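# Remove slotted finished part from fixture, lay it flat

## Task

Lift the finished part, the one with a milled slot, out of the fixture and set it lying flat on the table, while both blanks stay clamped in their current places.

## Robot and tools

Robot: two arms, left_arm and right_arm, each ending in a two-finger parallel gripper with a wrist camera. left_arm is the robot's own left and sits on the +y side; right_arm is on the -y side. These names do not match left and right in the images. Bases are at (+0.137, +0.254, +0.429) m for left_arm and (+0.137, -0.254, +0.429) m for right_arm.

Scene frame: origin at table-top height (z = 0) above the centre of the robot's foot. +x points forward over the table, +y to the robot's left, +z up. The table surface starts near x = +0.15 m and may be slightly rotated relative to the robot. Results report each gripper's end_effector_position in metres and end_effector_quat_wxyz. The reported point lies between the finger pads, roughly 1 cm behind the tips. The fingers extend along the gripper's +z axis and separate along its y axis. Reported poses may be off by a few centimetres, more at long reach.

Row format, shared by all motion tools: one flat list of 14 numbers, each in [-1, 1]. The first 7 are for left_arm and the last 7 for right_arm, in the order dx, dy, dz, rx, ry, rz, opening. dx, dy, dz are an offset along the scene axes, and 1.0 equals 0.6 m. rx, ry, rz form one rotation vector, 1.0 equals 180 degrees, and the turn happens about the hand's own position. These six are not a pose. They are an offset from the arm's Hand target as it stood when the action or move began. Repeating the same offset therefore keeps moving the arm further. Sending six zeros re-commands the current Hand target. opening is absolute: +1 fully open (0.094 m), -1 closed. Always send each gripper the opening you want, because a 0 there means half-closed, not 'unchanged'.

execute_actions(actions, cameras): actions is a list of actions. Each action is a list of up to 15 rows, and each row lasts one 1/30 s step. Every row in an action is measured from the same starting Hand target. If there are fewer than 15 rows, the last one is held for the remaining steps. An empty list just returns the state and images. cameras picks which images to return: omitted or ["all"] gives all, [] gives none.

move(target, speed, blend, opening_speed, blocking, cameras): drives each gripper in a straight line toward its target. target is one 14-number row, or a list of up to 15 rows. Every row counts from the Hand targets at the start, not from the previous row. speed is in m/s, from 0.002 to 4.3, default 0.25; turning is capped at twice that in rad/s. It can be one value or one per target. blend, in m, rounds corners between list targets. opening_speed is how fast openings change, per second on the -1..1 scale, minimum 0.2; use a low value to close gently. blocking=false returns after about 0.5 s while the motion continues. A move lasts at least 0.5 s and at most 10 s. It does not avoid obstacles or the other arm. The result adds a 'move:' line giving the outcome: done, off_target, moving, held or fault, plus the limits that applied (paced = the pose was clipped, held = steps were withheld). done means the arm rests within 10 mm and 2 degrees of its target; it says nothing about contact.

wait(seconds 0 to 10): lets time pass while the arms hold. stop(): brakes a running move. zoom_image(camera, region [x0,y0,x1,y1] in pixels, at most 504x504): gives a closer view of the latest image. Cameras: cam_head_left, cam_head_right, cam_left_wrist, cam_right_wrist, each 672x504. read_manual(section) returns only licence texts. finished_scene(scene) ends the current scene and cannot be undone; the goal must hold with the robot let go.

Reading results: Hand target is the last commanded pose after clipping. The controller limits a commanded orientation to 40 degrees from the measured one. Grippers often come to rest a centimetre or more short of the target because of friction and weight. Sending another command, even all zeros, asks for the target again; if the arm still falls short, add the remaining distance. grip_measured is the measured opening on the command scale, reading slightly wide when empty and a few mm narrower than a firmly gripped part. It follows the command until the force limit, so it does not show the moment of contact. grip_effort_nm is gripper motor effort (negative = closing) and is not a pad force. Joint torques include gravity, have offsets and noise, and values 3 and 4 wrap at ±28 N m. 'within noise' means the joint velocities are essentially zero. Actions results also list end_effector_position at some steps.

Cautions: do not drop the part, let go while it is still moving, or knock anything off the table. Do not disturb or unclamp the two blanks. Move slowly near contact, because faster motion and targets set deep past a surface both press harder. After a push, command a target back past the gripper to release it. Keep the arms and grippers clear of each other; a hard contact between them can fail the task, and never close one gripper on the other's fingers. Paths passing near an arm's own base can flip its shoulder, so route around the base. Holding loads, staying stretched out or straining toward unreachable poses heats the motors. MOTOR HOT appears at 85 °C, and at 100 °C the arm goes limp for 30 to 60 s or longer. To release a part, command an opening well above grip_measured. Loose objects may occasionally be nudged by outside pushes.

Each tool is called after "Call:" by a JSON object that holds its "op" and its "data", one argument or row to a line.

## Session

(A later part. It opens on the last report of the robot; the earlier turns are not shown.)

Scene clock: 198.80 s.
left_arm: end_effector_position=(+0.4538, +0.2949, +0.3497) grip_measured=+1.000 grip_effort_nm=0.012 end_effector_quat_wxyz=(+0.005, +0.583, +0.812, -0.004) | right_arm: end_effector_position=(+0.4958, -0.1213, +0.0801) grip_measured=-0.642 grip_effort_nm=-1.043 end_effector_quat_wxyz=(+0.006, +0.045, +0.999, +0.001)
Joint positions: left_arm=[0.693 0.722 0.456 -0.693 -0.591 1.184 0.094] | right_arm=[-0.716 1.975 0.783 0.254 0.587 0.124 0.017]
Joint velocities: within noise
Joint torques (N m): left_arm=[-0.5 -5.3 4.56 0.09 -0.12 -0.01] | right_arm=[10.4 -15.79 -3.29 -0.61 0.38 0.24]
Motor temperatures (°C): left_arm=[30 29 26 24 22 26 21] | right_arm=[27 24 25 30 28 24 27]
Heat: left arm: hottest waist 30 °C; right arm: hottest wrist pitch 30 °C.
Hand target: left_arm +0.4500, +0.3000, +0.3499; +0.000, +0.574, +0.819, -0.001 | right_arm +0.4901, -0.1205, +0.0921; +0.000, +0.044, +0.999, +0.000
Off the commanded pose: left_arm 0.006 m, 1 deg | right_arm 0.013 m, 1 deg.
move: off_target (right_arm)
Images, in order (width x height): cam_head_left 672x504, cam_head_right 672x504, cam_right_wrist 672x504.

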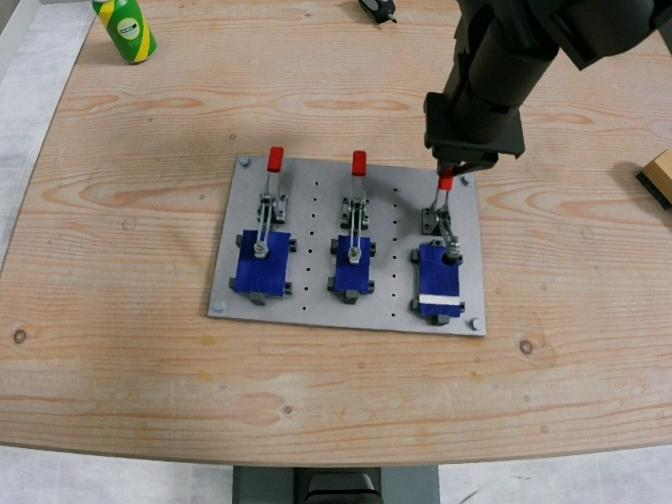

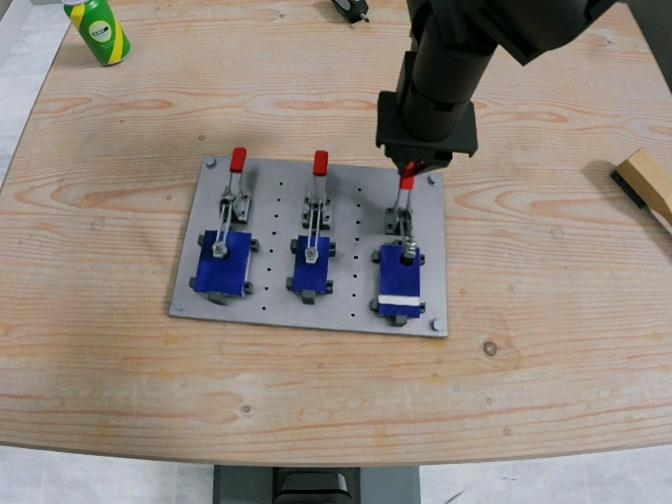

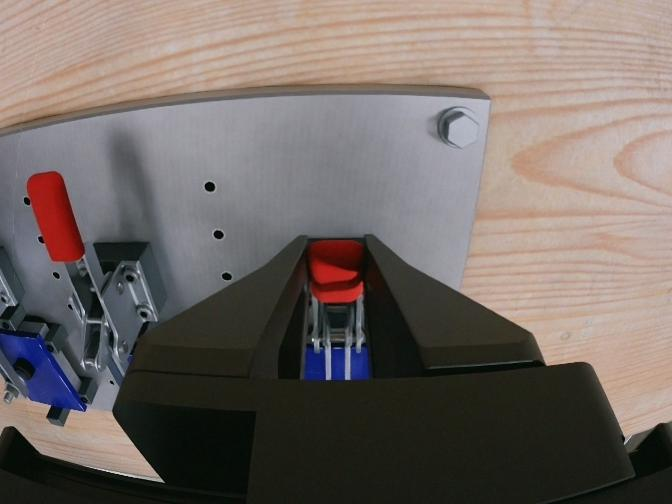

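Call:
{"op": "move", "data": {
  "target": [0, 0, 0, 0, 0, 0, 1, -0.0333, 0.003, 0.0117, 0, 0, 0, -0.72],
  "speed": 0.06,
  "cameras": ["cam_head_left", "cam_right_wrist"]
}}

Scene clock: 202.00 s.
left_arm: end_effector_position=(+0.4538, +0.2949, +0.3497) grip_measured=+1.000 grip_effort_nm=0.007 end_effector_quat_wxyz=(+0.005, +0.583, +0.812, -0.004) | right_arm: end_effector_position=(+0.4917, -0.1210, +0.0831) grip_measured=-0.642 grip_effort_nm=-1.043 end_effector_quat_wxyz=(+0.011, +0.050, +0.999, +0.000)
Joint positions: left_arm=[0.693 0.722 0.456 -0.693 -0.591 1.184 0.094] | right_arm=[-0.71 1.974 0.766 0.279 0.594 0.132 0.017]
Joint velocities: within noise
Joint torques (N m): left_arm=[-0.56 -5.3 4.6 0.06 -0.1 -0.01] | right_arm=[10.99 -15.15 -5.82 0.1 0.43 0.31]
Motor temperatures (°C): left_arm=[30 29 26 24 22 26 21] | right_arm=[27 24 25 30 28 24 27]
Heat: left arm: hottest waist 30 °C; right arm: hottest wrist pitch 30 °C.
Hand target: left_arm +0.4500, +0.3000, +0.3499; +0.000, +0.574, +0.819, -0.001 | right_arm +0.4700, -0.1188, +0.0992; +0.000, +0.044, +0.999, +0.000
Off the commanded pose: left_arm 0.006 m, 1 deg | right_arm 0.027 m, 1 deg.
move: off_target (right_arm)
Images, in order (width x height): cam_head_left 672x504, cam_right_wrist 672x504.

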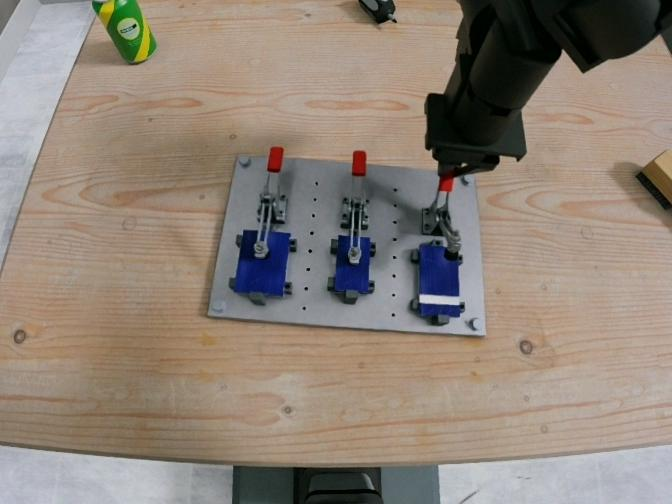

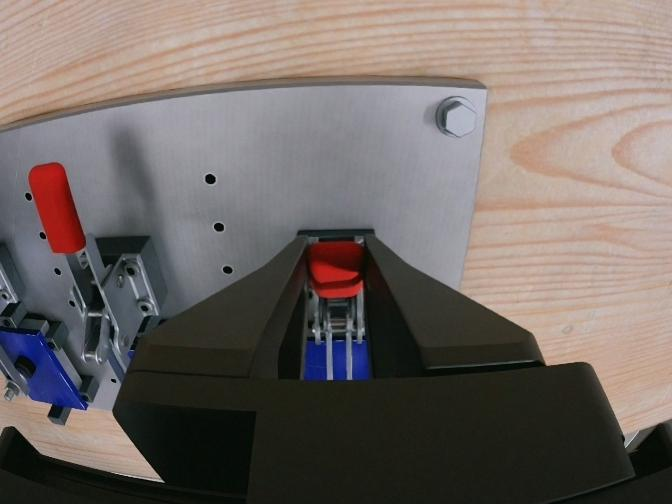

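Call:
{"op": "move", "data": {
  "target": [0, 0, 0, 0, 0, 0, 1, 0, 0, 0, 0, 0, 0, -0.63],
  "speed": 0.06,
  "opening_speed": 0.2,
  "cameras": ["cam_head_left", "cam_right_wrist"]
}}

Scene clock: 206.57 s.
left_arm: end_effector_position=(+0.4538, +0.2949, +0.3497) grip_measured=+1.000 grip_effort_nm=0.007 end_effector_quat_wxyz=(+0.005, +0.583, +0.812, -0.004) | right_arm: end_effector_position=(+0.4889, -0.1208, +0.0852) grip_measured=-0.629 grip_effort_nm=-0.779 end_effector_quat_wxyz=(+0.010, +0.051, +0.999, +0.000)
Joint positions: left_arm=[0.693 0.722 0.456 -0.693 -0.591 1.184 0.094] | right_arm=[-0.706 1.971 0.758 0.28 0.596 0.139 0.017]
Joint velocities: left_arm=[within noise] | right_arm=[0.015 0.005 0.022 -0.002 -0.037 -0.022 -0.004]
Joint torques (N m): left_arm=[-0.5 -5.19 4.53 0.1 -0.12 -0.03] | right_arm=[10.7 -14.86 -5.24 0.08 0.38 0.25]
Motor temperatures (°C): left_arm=[30 29 26 24 22 26 21] | right_arm=[27 24 25 29 28 24 27]
Heat: left arm: hottest waist 30 °C; right arm: hottest wrist pitch 29 °C.
Hand target: left_arm +0.4500, +0.3000, +0.3499; +0.000, +0.574, +0.819, -0.001 | right_arm +0.4701, -0.1188, +0.0992; +0.000, +0.044, +0.999, +0.000
Off the commanded pose: left_arm 0.006 m, 1 deg | right_arm 0.024 m, 1 deg.
move: off_target (right_arm)
Images, in order (width x height): cam_head_left 672x504, cam_right_wrist 672x504.

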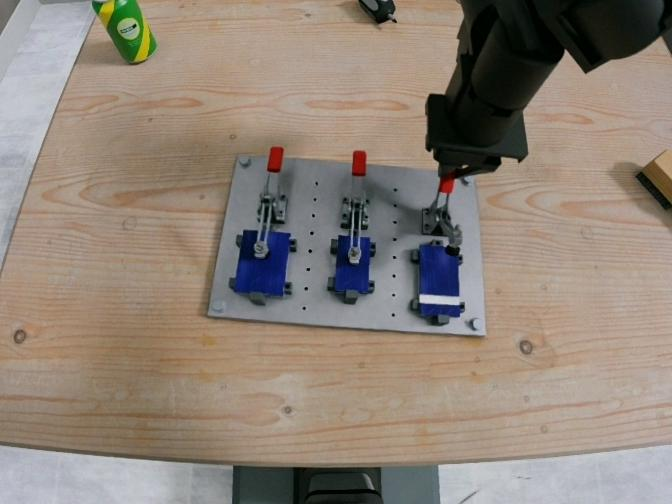

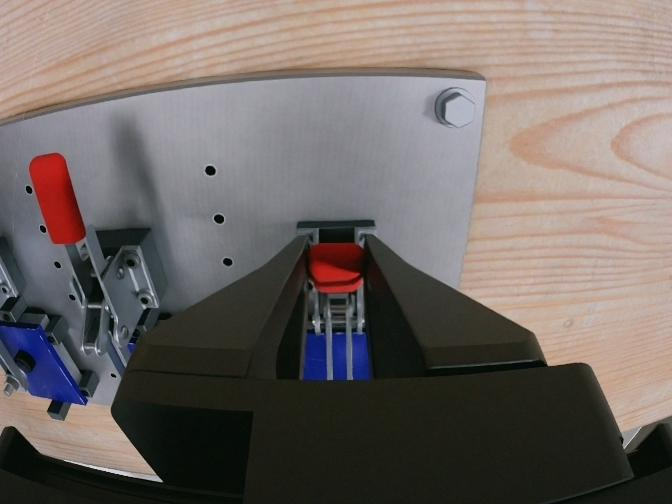

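Call:
{"op": "move", "data": {
  "target": [0, 0, 0, 0, 0, 0, 1, 0, 0, 0, 0, 0, 0, -0.61],
  "speed": 0.06,
  "opening_speed": 0.2,
  "cameras": ["cam_head_left", "cam_right_wrist"]
}}

Scene clock: 209.83 s.
left_arm: end_effector_position=(+0.4538, +0.2949, +0.3497) grip_measured=+1.000 grip_effort_nm=0.007 end_effector_quat_wxyz=(+0.005, +0.583, +0.812, -0.004) | right_arm: end_effector_position=(+0.4840, -0.1206, +0.0880) grip_measured=-0.607 grip_effort_nm=-0.183 end_effector_quat_wxyz=(+0.007, +0.051, +0.999, +0.000)
Joint positions: left_arm=[0.693 0.722 0.456 -0.693 -0.591 1.184 0.094] | right_arm=[-0.702 1.967 0.746 0.28 0.598 0.147 0.018]
Joint velocities: within noise
Joint torques (N m): left_arm=[-0.67 -5.19 4.52 0.08 -0.11 -0.03] | right_arm=[10.4 -14.56 -4.42 0.03 0.32 0.17]
Motor temperatures (°C): left_arm=[30 29 26 24 22 26 21] | right_arm=[27 24 25 29 28 24 27]
Heat: left arm: hottest waist 30 °C; right arm: hottest wrist pitch 29 °C.
Hand target: left_arm +0.4500, +0.3000, +0.3499; +0.000, +0.574, +0.819, -0.001 | right_arm +0.4701, -0.1189, +0.0992; +0.000, +0.044, +0.999, +0.000
Off the commanded pose: left_arm 0.006 m, 1 deg | right_arm 0.018 m, 1 deg.
move: off_target (right_arm)
Images, in order (width x height): cam_head_left 672x504, cam_right_wrist 672x504.

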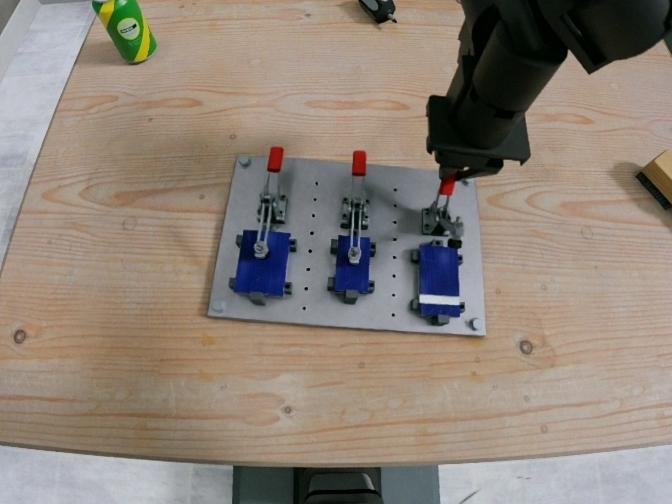

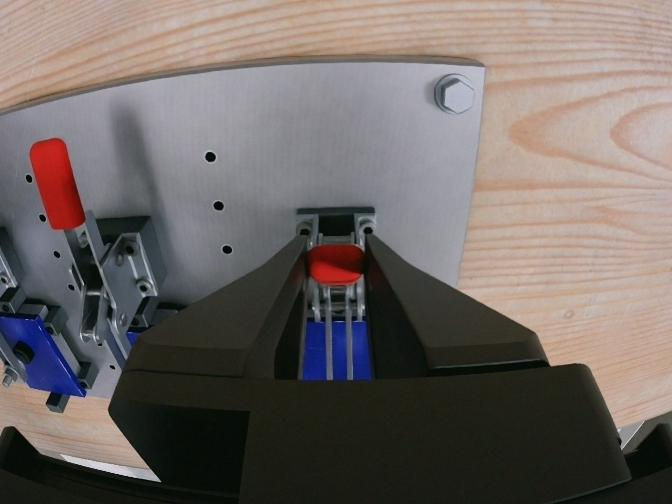

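Call:
{"op": "zoom_image", "data": {
  "camera": "cam_head_left",
  "region": [380, 130, 540, 340]
}}

Scaled by 2.400 from the camera's 672x504 image, which has a finer 960x720 frame.

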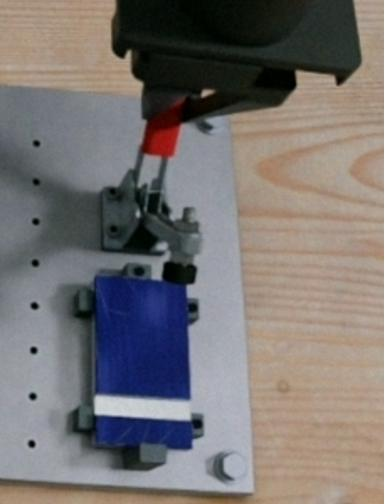

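Call:
{"op": "move", "data": {
  "target": [0, 0, 0, 0, 0, 0, 1, -0.0333, 0.003, 0.0, 0, 0, 0, -0.61],
  "speed": 0.06,
  "cameras": ["cam_head_left", "cam_right_wrist"]
}}

Call:
{"op": "zoom_image", "data": {
  "camera": "cam_head_left",
  "region": [380, 130, 540, 340]
}}

Scene clock: 214.97 s.
left_arm: end_effector_position=(+0.4539, +0.2949, +0.3498) grip_measured=+1.000 grip_effort_nm=0.007 end_effector_quat_wxyz=(+0.005, +0.583, +0.812, -0.004) | right_arm: end_effector_position=(+0.4718, -0.1197, +0.0927) grip_measured=-0.607 grip_effort_nm=-0.183 end_effector_quat_wxyz=(+0.012, +0.054, +0.998, +0.003)
Joint positions: left_arm=[0.693 0.722 0.456 -0.693 -0.591 1.184 0.094] | right_arm=[-0.693 1.969 0.708 0.327 0.599 0.154 0.018]
Joint velocities: within noise
Joint torques (N m): left_arm=[-0.44 -5.25 4.53 0.08 -0.11 -0.01] | right_arm=[10.17 -12.51 -4.77 0.66 0.43 0.19]
Motor temperatures (°C): left_arm=[30 29 26 24 22 26 21] | right_arm=[27 24 25 29 28 24 27]
Heat: left arm: hottest waist 30 °C; right arm: hottest wrist pitch 29 °C.
Hand target: left_arm +0.4500, +0.3000, +0.3499; +0.000, +0.574, +0.819, -0.001 | right_arm +0.4501, -0.1171, +0.0992; +0.000, +0.044, +0.999, +0.000
Off the commanded pose: left_arm 0.006 m, 1 deg | right_arm 0.023 m, 2 deg.
move: off_target (right_arm)
Images, in order (width x height): cam_head_left 672x504, cam_right_wrist 672x504.

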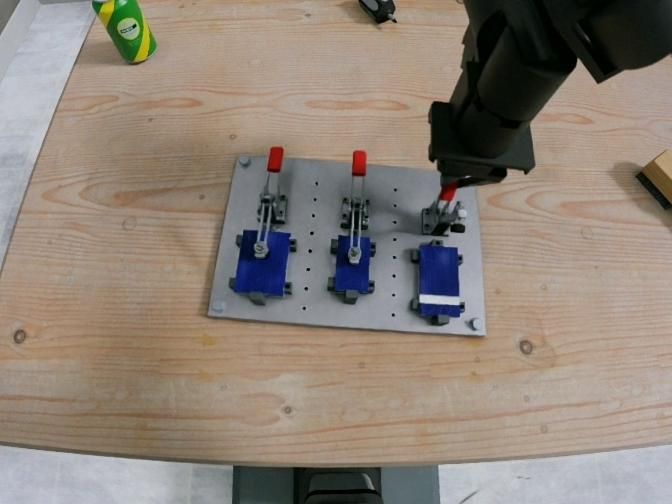

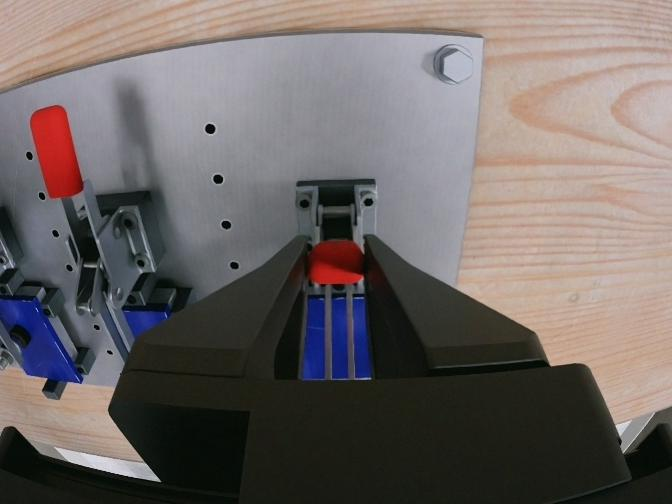

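Scaled by 2.400 from the camera's 672x504 image, which has a finer 960x720 frame.

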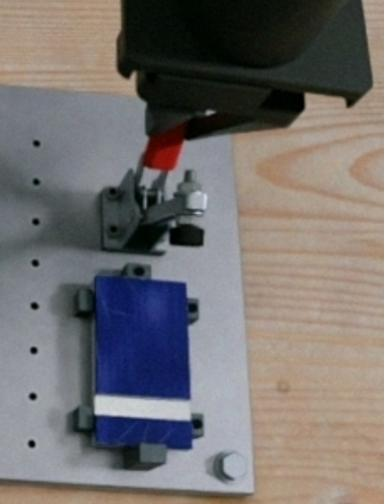

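Call:
{"op": "move", "data": {
  "target": [0, 0, 0, 0, 0, 0, 1, -0.0333, 0.003, -0.008, 0, 0, 0, -0.61],
  "speed": 0.06,
  "cameras": ["cam_head_left", "cam_right_wrist"]
}}

Call:
{"op": "zoom_image", "data": {
  "camera": "cam_head_left",
  "region": [380, 130, 540, 340]
}}

Scene clock: 217.50 s.
left_arm: end_effector_position=(+0.4539, +0.2949, +0.3498) grip_measured=+1.000 grip_effort_nm=0.012 end_effector_quat_wxyz=(+0.005, +0.583, +0.812, -0.004) | right_arm: end_effector_position=(+0.4570, -0.1186, +0.0938) grip_measured=-0.607 grip_effort_nm=-0.183 end_effector_quat_wxyz=(+0.019, +0.057, +0.998, +0.001)
Joint positions: left_arm=[0.693 0.722 0.456 -0.693 -0.591 1.184 0.094] | right_arm=[-0.686 1.992 0.672 0.399 0.607 0.159 0.018]
Joint velocities: within noise
Joint torques (N m): left_arm=[-0.44 -5.3 4.55 0.06 -0.11 -0.02] | right_arm=[9.41 -10.46 -4.55 0.47 0.14 0.15]
Motor temperatures (°C): left_arm=[30 29 26 24 22 26 21] | right_arm=[27 24 25 29 28 24 26]
Heat: left arm: hottest waist 30 °C; right arm: hottest wrist pitch 29 °C.
Hand target: left_arm +0.4500, +0.3000, +0.3499; +0.000, +0.574, +0.819, -0.001 | right_arm +0.4302, -0.1153, +0.0943; +0.000, +0.044, +0.999, +0.000
Off the commanded pose: left_arm 0.006 m, 1 deg | right_arm 0.027 m, 3 deg.
move: off_target (right_arm)
Images, in order (width x height): cam_head_left 672x504, cam_right_wrist 672x504.

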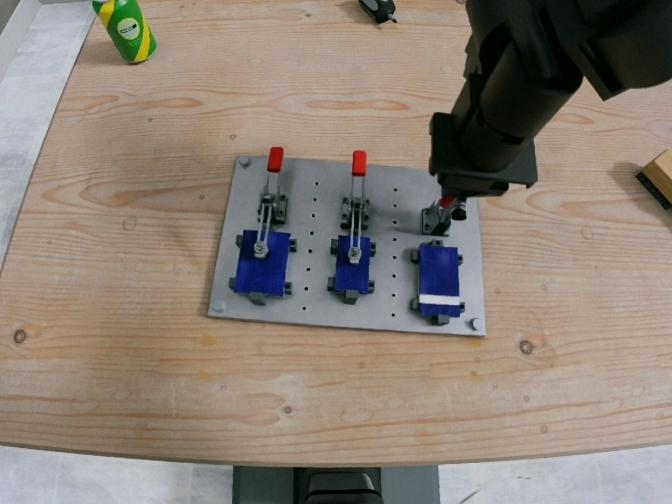

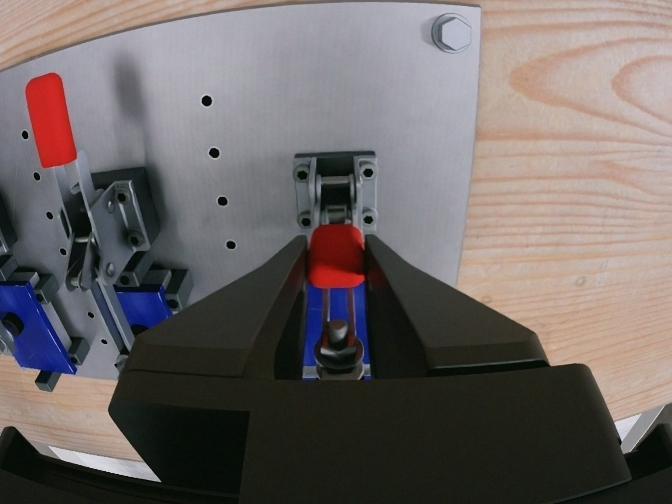

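Scaled by 2.400 from the camera's 672x504 image, which has a finer 960x720 frame.

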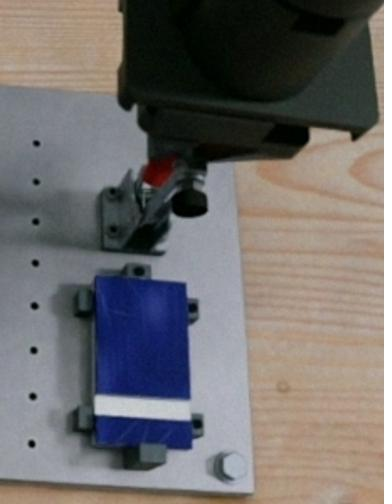

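Call:
{"op": "move", "data": {
  "target": [0, 0, 0, 0, 0, 0, 1, -0.025, 0.002, -0.01, 0, 0, 0, -0.61],
  "speed": 0.06,
  "cameras": ["cam_head_left", "cam_right_wrist"]
}}

Call:
{"op": "zoom_image", "data": {
  "camera": "cam_head_left",
  "region": [380, 130, 540, 340]
}}

Scene clock: 221.03 s.
left_arm: end_effector_position=(+0.4539, +0.2949, +0.3498) grip_measured=+1.000 grip_effort_nm=0.002 end_effector_quat_wxyz=(+0.005, +0.583, +0.812, -0.004) | right_arm: end_effector_position=(+0.4544, -0.1180, +0.0935) grip_measured=-0.607 grip_effort_nm=-0.183 end_effector_quat_wxyz=(+0.033, +0.066, +0.997, +0.001)
Joint positions: left_arm=[0.693 0.722 0.456 -0.693 -0.591 1.184 0.094] | right_arm=[-0.683 2.009 0.656 0.463 0.613 0.159 0.018]
Joint velocities: within noise
Joint torques (N m): left_arm=[-0.5 -5.25 4.55 0.08 -0.12 -0.01] | right_arm=[8.94 -8.29 -4.86 0.28 -0.12 0.12]
Motor temperatures (°C): left_arm=[30 29 26 24 22 26 21] | right_arm=[27 24 25 29 27 24 26]
Heat: left arm: hottest waist 30 °C; right arm: hottest wrist pitch 29 °C.
Hand target: left_arm +0.4500, +0.3000, +0.3499; +0.000, +0.574, +0.819, -0.001 | right_arm +0.4150, -0.1140, +0.0883; +0.000, +0.044, +0.999, +0.000
Off the commanded pose: left_arm 0.006 m, 1 deg | right_arm 0.040 m, 5 deg.
move: off_target (right_arm)
Images, in order (width x height): cam_head_left 672x504, cam_right_wrist 672x504.

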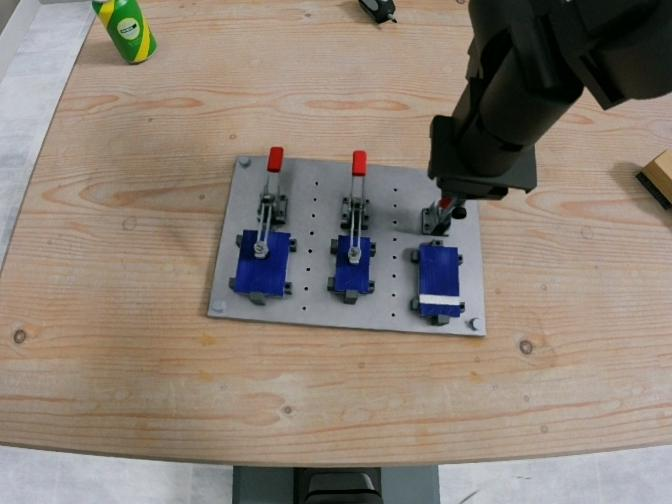

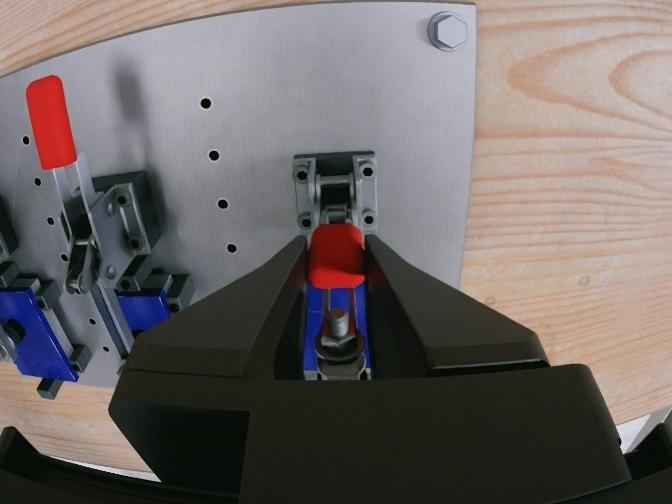

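Scaled by 2.400 from the camera's 672x504 image, which has a finer 960x720 frame.

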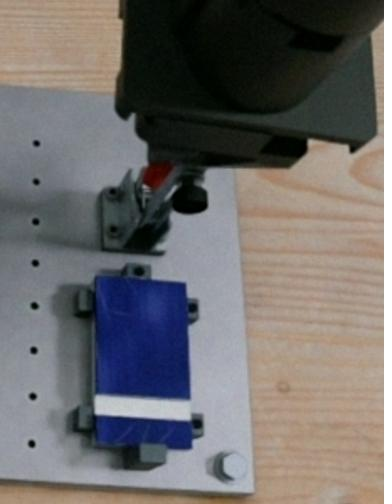

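Call:
{"op": "move", "data": {
  "target": [
    [0, 0, 0, 0, 0, 0, 1, 0.065, -0.0067, 0.006, 0, 0, 0, -0.61],
    [0, 0, 0, 0, 0, 0, 1, 0.065, -0.0067, 0.006, 0, 0, 0, -0.2]
  ],
  "speed": 0.06,
  "opening_speed": 0.4,
  "cameras": ["cam_head_left", "cam_right_wrist"]
}}

Call:
{"op": "zoom_image", "data": {
  "camera": "cam_head_left",
  "region": [380, 130, 540, 340]
}}

Scene clock: 227.17 s.
left_arm: end_effector_position=(+0.4539, +0.2949, +0.3498) grip_measured=+1.000 grip_effort_nm=0.012 end_effector_quat_wxyz=(+0.005, +0.583, +0.812, -0.004) | right_arm: end_effector_position=(+0.4558, -0.1169, +0.0936) grip_measured=-0.202 grip_effort_nm=0.076 end_effector_quat_wxyz=(+0.004, +0.046, +0.999, +0.001)
Joint positions: left_arm=[0.693 0.722 0.456 -0.693 -0.591 1.184 0.094] | right_arm=[-0.683 1.986 0.687 0.34 0.606 0.159 0.037]
Joint velocities: within noise
Joint torques (N m): left_arm=[-0.67 -5.36 4.55 0.06 -0.12 -0.01] | right_arm=[8.29 -12.28 -1.96 0.08 -0.09 0.04]
Motor temperatures (°C): left_arm=[30 29 26 24 22 26 21] | right_arm=[27 23 25 29 27 24 26]
Heat: left arm: hottest waist 30 °C; right arm: hottest wrist pitch 29 °C.
Hand target: left_arm +0.4500, +0.3000, +0.3499; +0.000, +0.574, +0.819, -0.001 | right_arm +0.4542, -0.1181, +0.0920; +0.000, +0.044, +0.999, +0.000
Off the commanded pose: left_arm 0.006 m, 1 deg | right_arm 0.003 m, 1 deg.
move: done
Images, in order (width x height): cam_head_left 672x504, cam_right_wrist 672x504.

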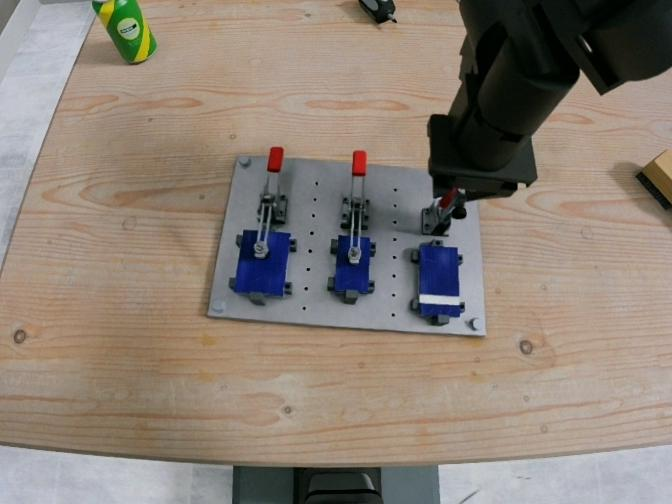

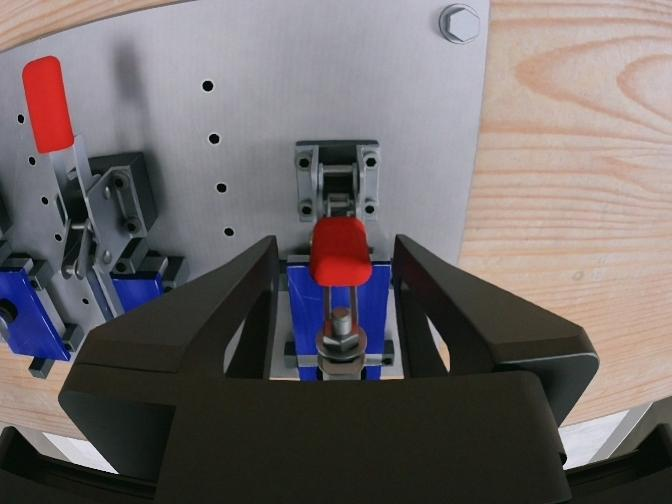

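Scaled by 2.400 from the camera's 672x504 image, which has a finer 960x720 frame.

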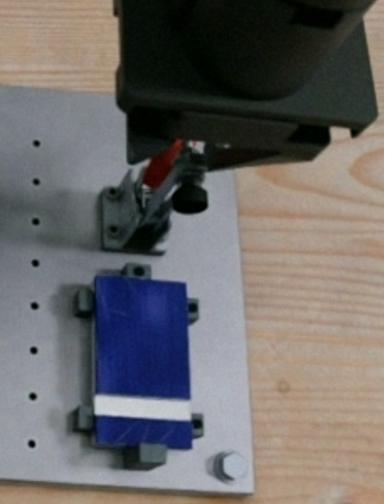

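Call:
{"op": "move", "data": {
  "target": [0, 0, 0, 0, 0, 0, 1, 0, 0, 0.22, 0, 0, 0, -0.2],
  "speed": 0.12,
  "cameras": ["cam_head_left", "cam_head_right", "cam_right_wrist"]
}}

Call:
{"op": "zoom_image", "data": {
  "camera": "cam_head_left",
  "region": [380, 130, 540, 340]
}}

Call:
{"op": "zoom_image", "data": {
  "camera": "cam_head_right",
  "region": [340, 130, 500, 340]
}}

Scene clock: 232.83 s.
left_arm: end_effector_position=(+0.4539, +0.2949, +0.3498) grip_measured=+1.000 grip_effort_nm=0.007 end_effector_quat_wxyz=(+0.005, +0.583, +0.812, -0.004) | right_arm: end_effector_position=(+0.4523, -0.1237, +0.2169) grip_measured=-0.202 grip_effort_nm=0.081 end_effector_quat_wxyz=(-0.005, +0.046, +0.999, -0.006)
Joint positions: left_arm=[0.693 0.722 0.456 -0.693 -0.591 1.184 0.094] | right_arm=[-0.48 1.621 0.568 -0.071 0.718 0.399 0.038]
Joint velocities: within noise
Joint torques (N m): left_arm=[-0.62 -5.19 4.55 0.05 -0.13 -0.02] | right_arm=[9.41 -11.81 0.4 0.02 0.08 0.11]
Motor temperatures (°C): left_arm=[30 29 26 24 22 26 21] | right_arm=[27 23 25 29 27 24 26]
Heat: left arm: hottest waist 30 °C; right arm: hottest wrist pitch 29 °C.
Hand target: left_arm +0.4500, +0.3000, +0.3499; +0.000, +0.574, +0.819, -0.001 | right_arm +0.4542, -0.1181, +0.2240; +0.000, +0.044, +0.999, +0.000
Off the commanded pose: left_arm 0.006 m, 1 deg | right_arm 0.009 m, 1 deg.
move: done
Images, in order (width x height): cam_head_left 672x504, cam_head_right 672x504, cam_right_wrist 672x504.

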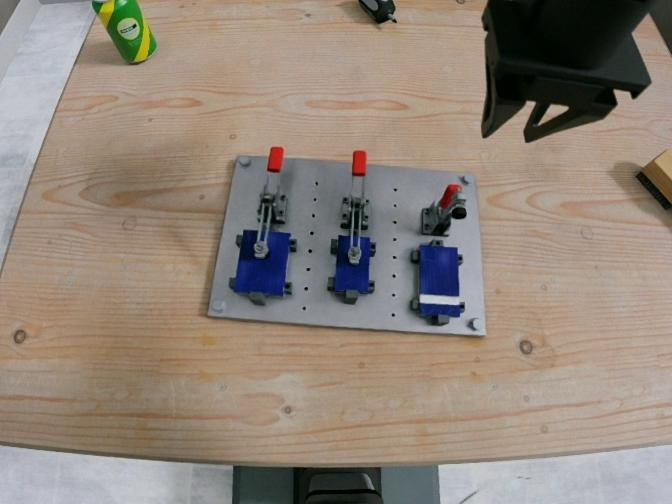

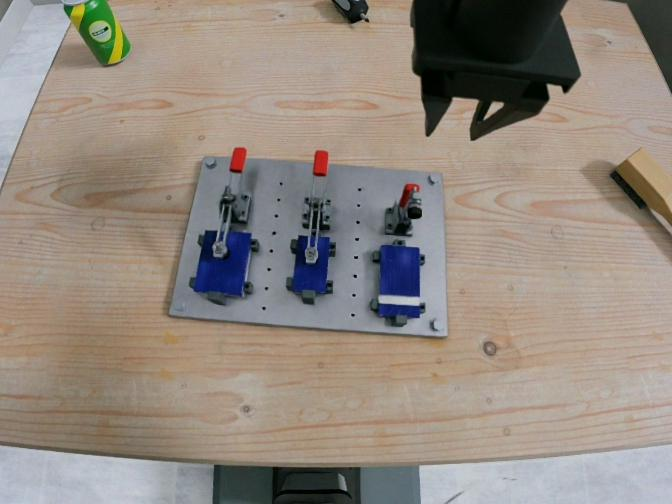

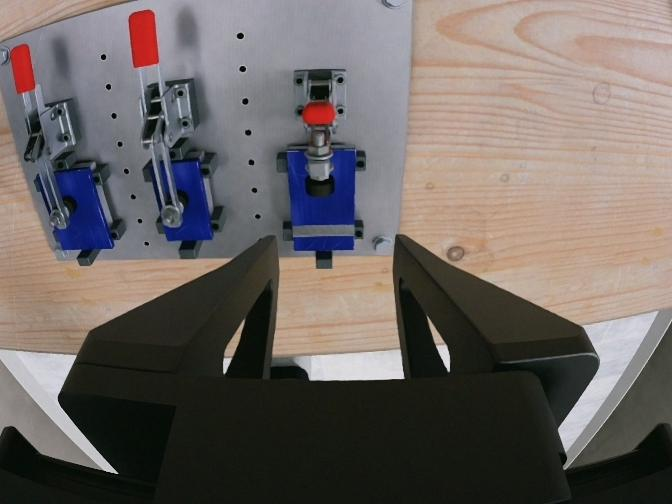

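Scaled by 2.400 from the camera's 672x504 image, which has a finer 960x720 frame.

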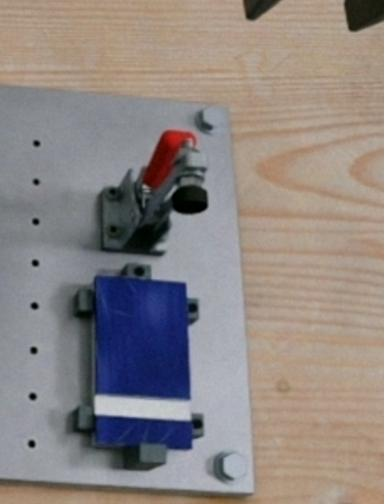

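Scaled by 2.400 from the camera's 672x504 image, which has a finer 960x720 frame.

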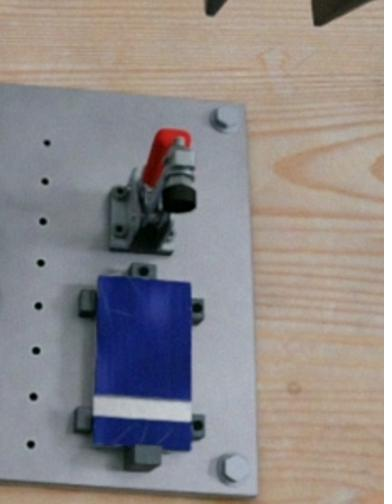

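Call:
{"op": "move", "data": {
  "target": [
    [0, 0, 0, 0, 0, 0, 1, -0.057, -0.3032, -0.0067, 0.235, 0.197, -0.4648, 1],
    [0, 0, 0, 0, 0, 0, 1, -0.1403, -0.1532, -0.24, 0.235, 0.197, -0.4648, 1]
  ],
  "speed": 0.2,
  "blend": 0.02,
  "cameras": ["cam_head_left", "cam_right_wrist"]
}}

Call:
{"op": "zoom_image", "data": {
  "camera": "cam_right_wrist",
  "region": [180, 60, 500, 300]
}}

Scene clock: 251.30 s.
left_arm: end_effector_position=(+0.4539, +0.2949, +0.3498) grip_measured=+1.000 grip_effort_nm=0.007 end_effector_quat_wxyz=(+0.005, +0.583, +0.812, -0.004) | right_arm: end_effector_position=(+0.3693, -0.2166, +0.0794) grip_measured=+0.998 grip_effort_nm=0.071 end_effector_quat_wxyz=(-0.282, +0.671, +0.612, +0.310)
Joint positions: left_arm=[0.693 0.722 0.456 -0.693 -0.591 1.184 0.094] | right_arm=[-1.413 1.971 0.599 0.219 -0.662 1.031 0.094]
Joint velocities: within noise
Joint torques (N m): left_arm=[-0.5 -5.36 4.53 -0.01 -0.12 -0.03] | right_arm=[3.55 -11.28 -5.59 0.03 -0.36 0.14]
Motor temperatures (°C): left_arm=[29 29 26 24 22 25 21] | right_arm=[27 23 25 29 27 24 26]
Heat: left arm: hottest waist 29 °C; right arm: hottest wrist pitch 29 °C.
Hand target: left_arm +0.4500, +0.3000, +0.3499; +0.000, +0.574, +0.819, -0.001 | right_arm +0.3699, -0.2100, +0.0800; -0.285, +0.668, +0.613, +0.312
Off the commanded pose: left_arm 0.006 m, 1 deg | right_arm 0.007 m, 1 deg.
move: done
Images, in order (width x height): cam_head_left 672x504, cam_right_wrist 672x504.

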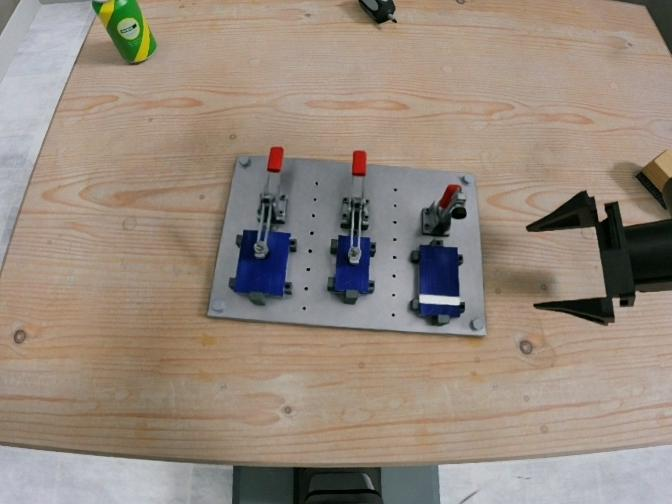

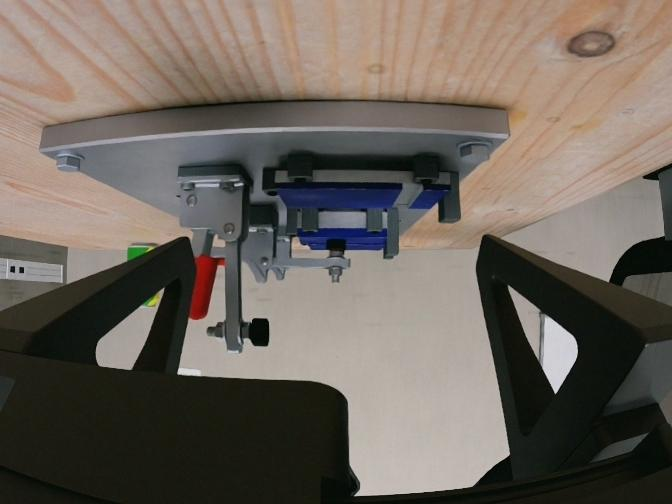

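Scaled by 1.575 from the camera's 672x504 image, which has a finer 960x720 frame.

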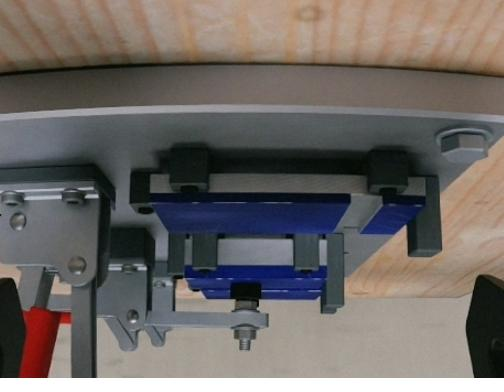

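Call:
{"op": "zoom_image", "data": {
  "camera": "cam_right_wrist",
  "region": [250, 140, 480, 290]
}}

Scaled by 2.191 from the camera's 672x504 image, which has a finer 960x720 frame.

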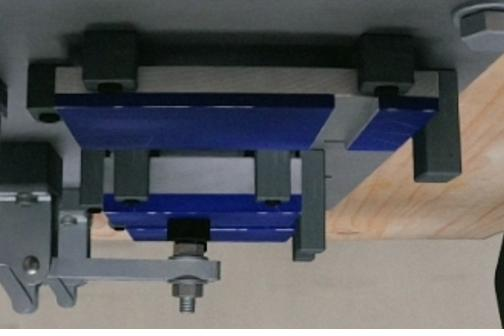

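Call:
{"op": "move", "data": {
  "target": [
    [0, 0, 0, 0, 0, 0, 1, -0.0165, -0.1, 0.2833, 0, 0, 0, 1],
    [0, 0, 0, 0, 0, 0, 1, -0.0165, 0.0167, 0.3167, -0.3724, -0.3121, 0.4091, 1],
    [0, 0, 0, 0, 0, 0, 1, -0.0098, 0.1667, 0.15, -0.3724, -0.3121, 0.4091, 1]
  ],
  "speed": 0.25,
  "blend": 0.03,
  "cameras": ["cam_head_left", "cam_head_right", "cam_right_wrist"]
}}

Scene clock: 311.73 s.
left_arm: end_effector_position=(+0.4539, +0.2949, +0.3498) grip_measured=+1.000 grip_effort_nm=0.007 end_effector_quat_wxyz=(+0.005, +0.583, +0.812, -0.004) | right_arm: end_effector_position=(+0.3647, -0.2144, +0.2648) grip_measured=+0.998 grip_effort_nm=0.071 end_effector_quat_wxyz=(+0.142, +0.195, +0.969, +0.053)
Joint positions: left_arm=[0.693 0.722 0.456 -0.693 -0.591 1.184 0.094] | right_arm=[-0.582 1.436 0.015 0.77 0.633 0.344 0.094]
Joint velocities: within noise
Joint torques (N m): left_arm=[-0.67 -5.25 4.57 0.1 -0.1 -0.02] | right_arm=[2.49 -7.3 -1.99 0.59 -0.11 0.13]
Motor temperatures (°C): left_arm=[29 29 26 24 21 25 21] | right_arm=[26 22 26 29 26 23 25]
Heat: left arm: hottest waist 29 °C; right arm: hottest wrist pitch 29 °C.
Hand target: left_arm +0.4500, +0.3000, +0.3499; +0.000, +0.574, +0.819, -0.001 | right_arm +0.3653, -0.2174, +0.2642; +0.142, +0.204, +0.967, +0.050 (not the last commanded pose)
Off the commanded pose: left_arm 0.006 m, 1 deg | right_arm 0.141 m, 23 deg.
move: held (right_arm; a check stopped the path); path passed 1 of 3 targets; limits=held
pose unreachable (right arm): on one or more control steps of this call, first in action 0 (counted from 0), this arm could not follow its commanded pose, so it was not sent that pose on those steps. It may still have moved: this result reports where it is.
cause: moving toward the commanded pose would bring two parts of the arm too close to each other (its shoulder (the part past joint 1) and its forearm (the part past joint 3), with joints 2 (shoulder) and 3 (elbow) between them).
Images, in order (width x height): cam_head_left 672x504, cam_head_right 672x504, cam_right_wrist 672x504.

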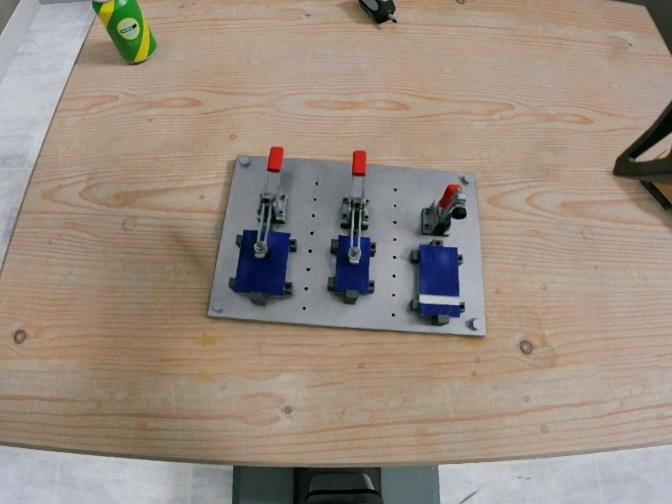

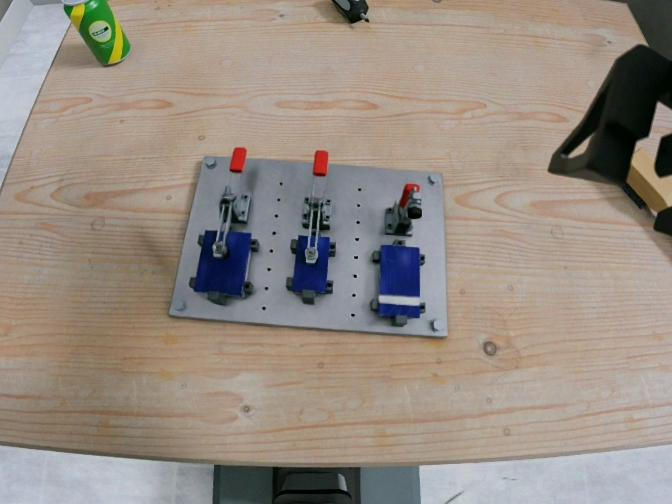

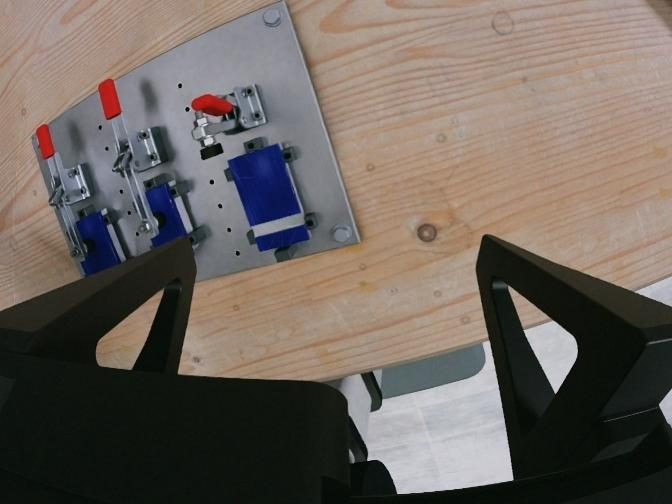

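Call:
{"op": "move", "data": {
  "target": [
    [0, 0, 0, 0, 0, 0, 1, 0.1417, -0.3, 0.05, 0, 0, 0, 1],
    [-0.1433, -0.6833, -0.2, -0.107, -0.1393, 0.3526, 1, 0.1417, -0.3, 0.05, 0, 0, 0, 1]
  ],
  "speed": 0.25
}}

Scene clock: 322.43 s.
left_arm: end_effector_position=(+0.4539, +0.2949, +0.3498) grip_measured=+1.000 grip_effort_nm=0.002 end_effector_quat_wxyz=(+0.005, +0.583, +0.812, -0.004) | right_arm: end_effector_position=(+0.3691, -0.2218, +0.2639) grip_measured=+0.998 grip_effort_nm=0.076 end_effector_quat_wxyz=(+0.142, +0.201, +0.968, +0.055)
Joint positions: left_arm=[0.693 0.722 0.456 -0.693 -0.591 1.184 0.094] | right_arm=[-0.629 1.381 0.015 0.736 0.594 0.323 0.094]
Joint velocities: within noise
Joint torques (N m): left_arm=[-0.67 -5.19 4.56 0.12 -0.12 -0.02] | right_arm=[4.66 -5.83 -1.89 1.17 0.02 0.12]
Motor temperatures (°C): left_arm=[29 29 26 24 21 25 21] | right_arm=[26 22 25 29 26 23 25]
Heat: left arm: hottest waist 29 °C; right arm: hottest wrist pitch 29 °C.
Hand target: left_arm +0.4500, +0.2999, +0.3499; +0.000, +0.574, +0.819, -0.001 (not the last commanded pose) | right_arm +0.3688, -0.2171, +0.2652; +0.143, +0.200, +0.967, +0.061 (not the last commanded pose)
Off the commanded pose: left_arm 0.432 m, 72 deg | right_arm 0.196 m, 1 deg.
move: held (right_arm; a check stopped the path), off_target (left_arm; braked when a check withheld steps of right_arm); path passed 0 of 2 targets; limits=held
pose unreachable (right arm): on one or more control steps of this call, first in action 0 (counted from 0), this arm could not follow its commanded pose, so it was not sent that pose on those steps. It may still have moved: this result reports where it is.
cause: moving toward the commanded pose would bring two parts of the arm too close to each other (its shoulder (the part past joint 1) and its forearm (the part past joint 3), with joints 2 (shoulder) and 3 (elbow) between them).

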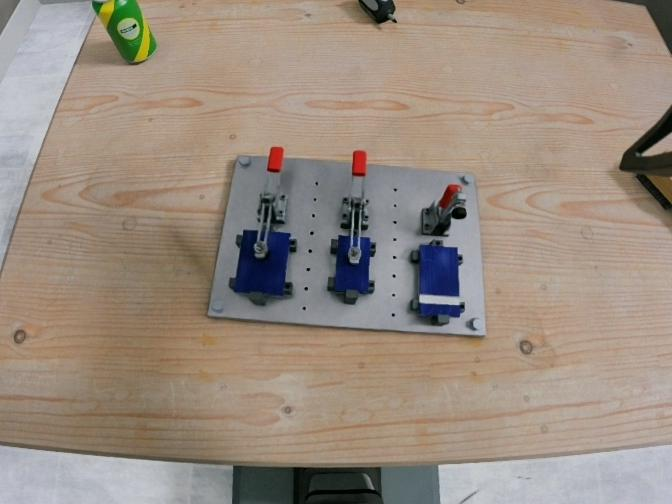

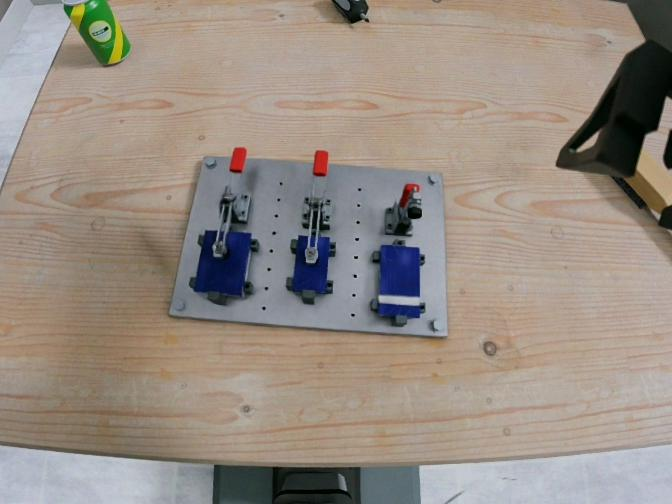

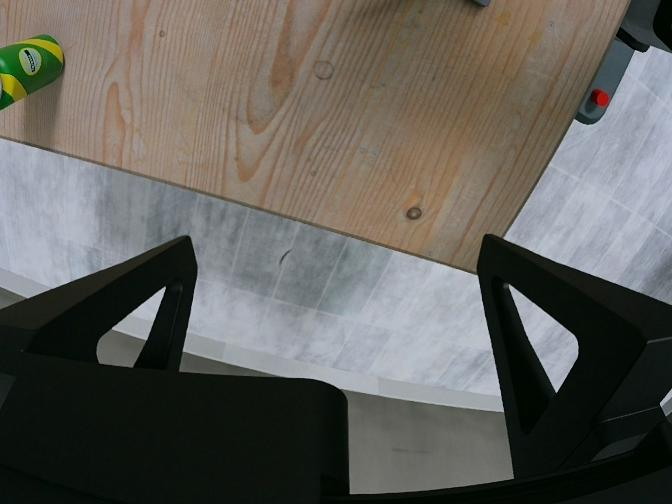

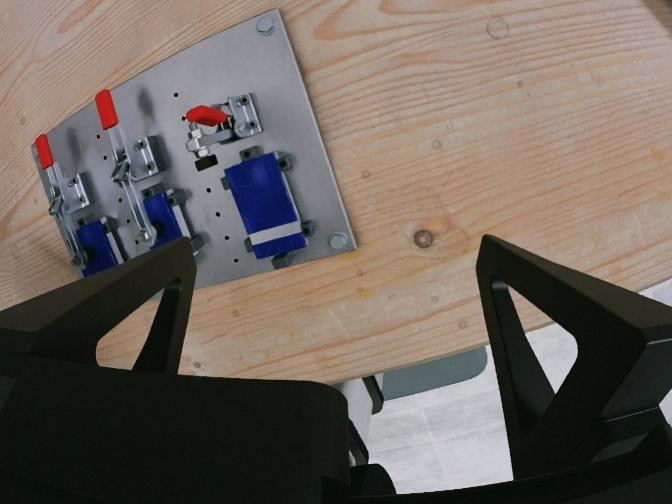

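Call:
{"op": "move", "data": {
  "target": [0, 0, 0, 0, 0, 0, 1, 0.15, -0.06, -0.1, 0, 0, 0, 1],
  "speed": 0.15,
  "cameras": ["cam_right_wrist"]
}}

Scene clock: 325.47 s.
left_arm: end_effector_position=(+0.4539, +0.2949, +0.3498) grip_measured=+1.000 grip_effort_nm=0.017 end_effector_quat_wxyz=(+0.005, +0.583, +0.812, -0.004) | right_arm: end_effector_position=(+0.4629, -0.2492, +0.2103) grip_measured=+0.998 grip_effort_nm=0.076 end_effector_quat_wxyz=(+0.151, +0.202, +0.965, +0.067)
Joint positions: left_arm=[0.693 0.722 0.456 -0.693 -0.591 1.184 0.094] | right_arm=[-0.903 1.414 0.254 0.628 0.341 0.149 0.094]
Joint velocities: within noise
Joint torques (N m): left_arm=[-0.56 -5.13 4.56 0.09 -0.12 -0.04] | right_arm=[2.43 -9.11 -1.31 0.64 -0.18 -0.01]
Motor temperatures (°C): left_arm=[29 29 26 24 21 25 21] | right_arm=[26 22 25 29 26 23 25]
Heat: left arm: hottest waist 29 °C; right arm: hottest wrist pitch 29 °C.
Hand target: left_arm +0.4500, +0.2999, +0.3499; +0.000, +0.574, +0.819, -0.001 | right_arm +0.4589, -0.2531, +0.2052; +0.143, +0.200, +0.967, +0.061
Off the commanded pose: left_arm 0.006 m, 1 deg | right_arm 0.008 m, 1 deg.
move: done
Images, in order (width x height): cam_right_wrist 672x504.

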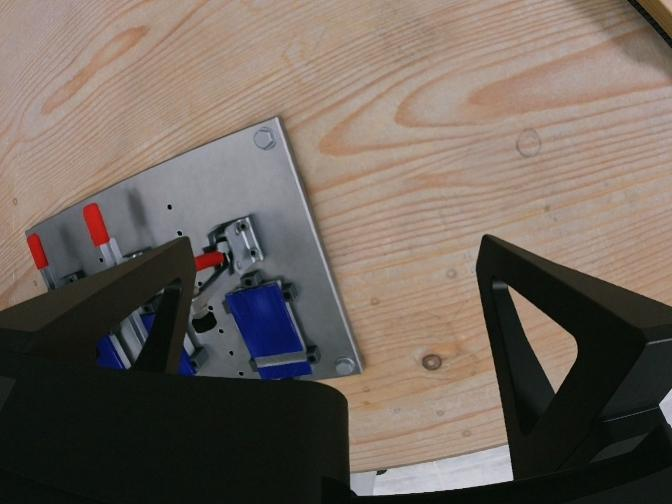

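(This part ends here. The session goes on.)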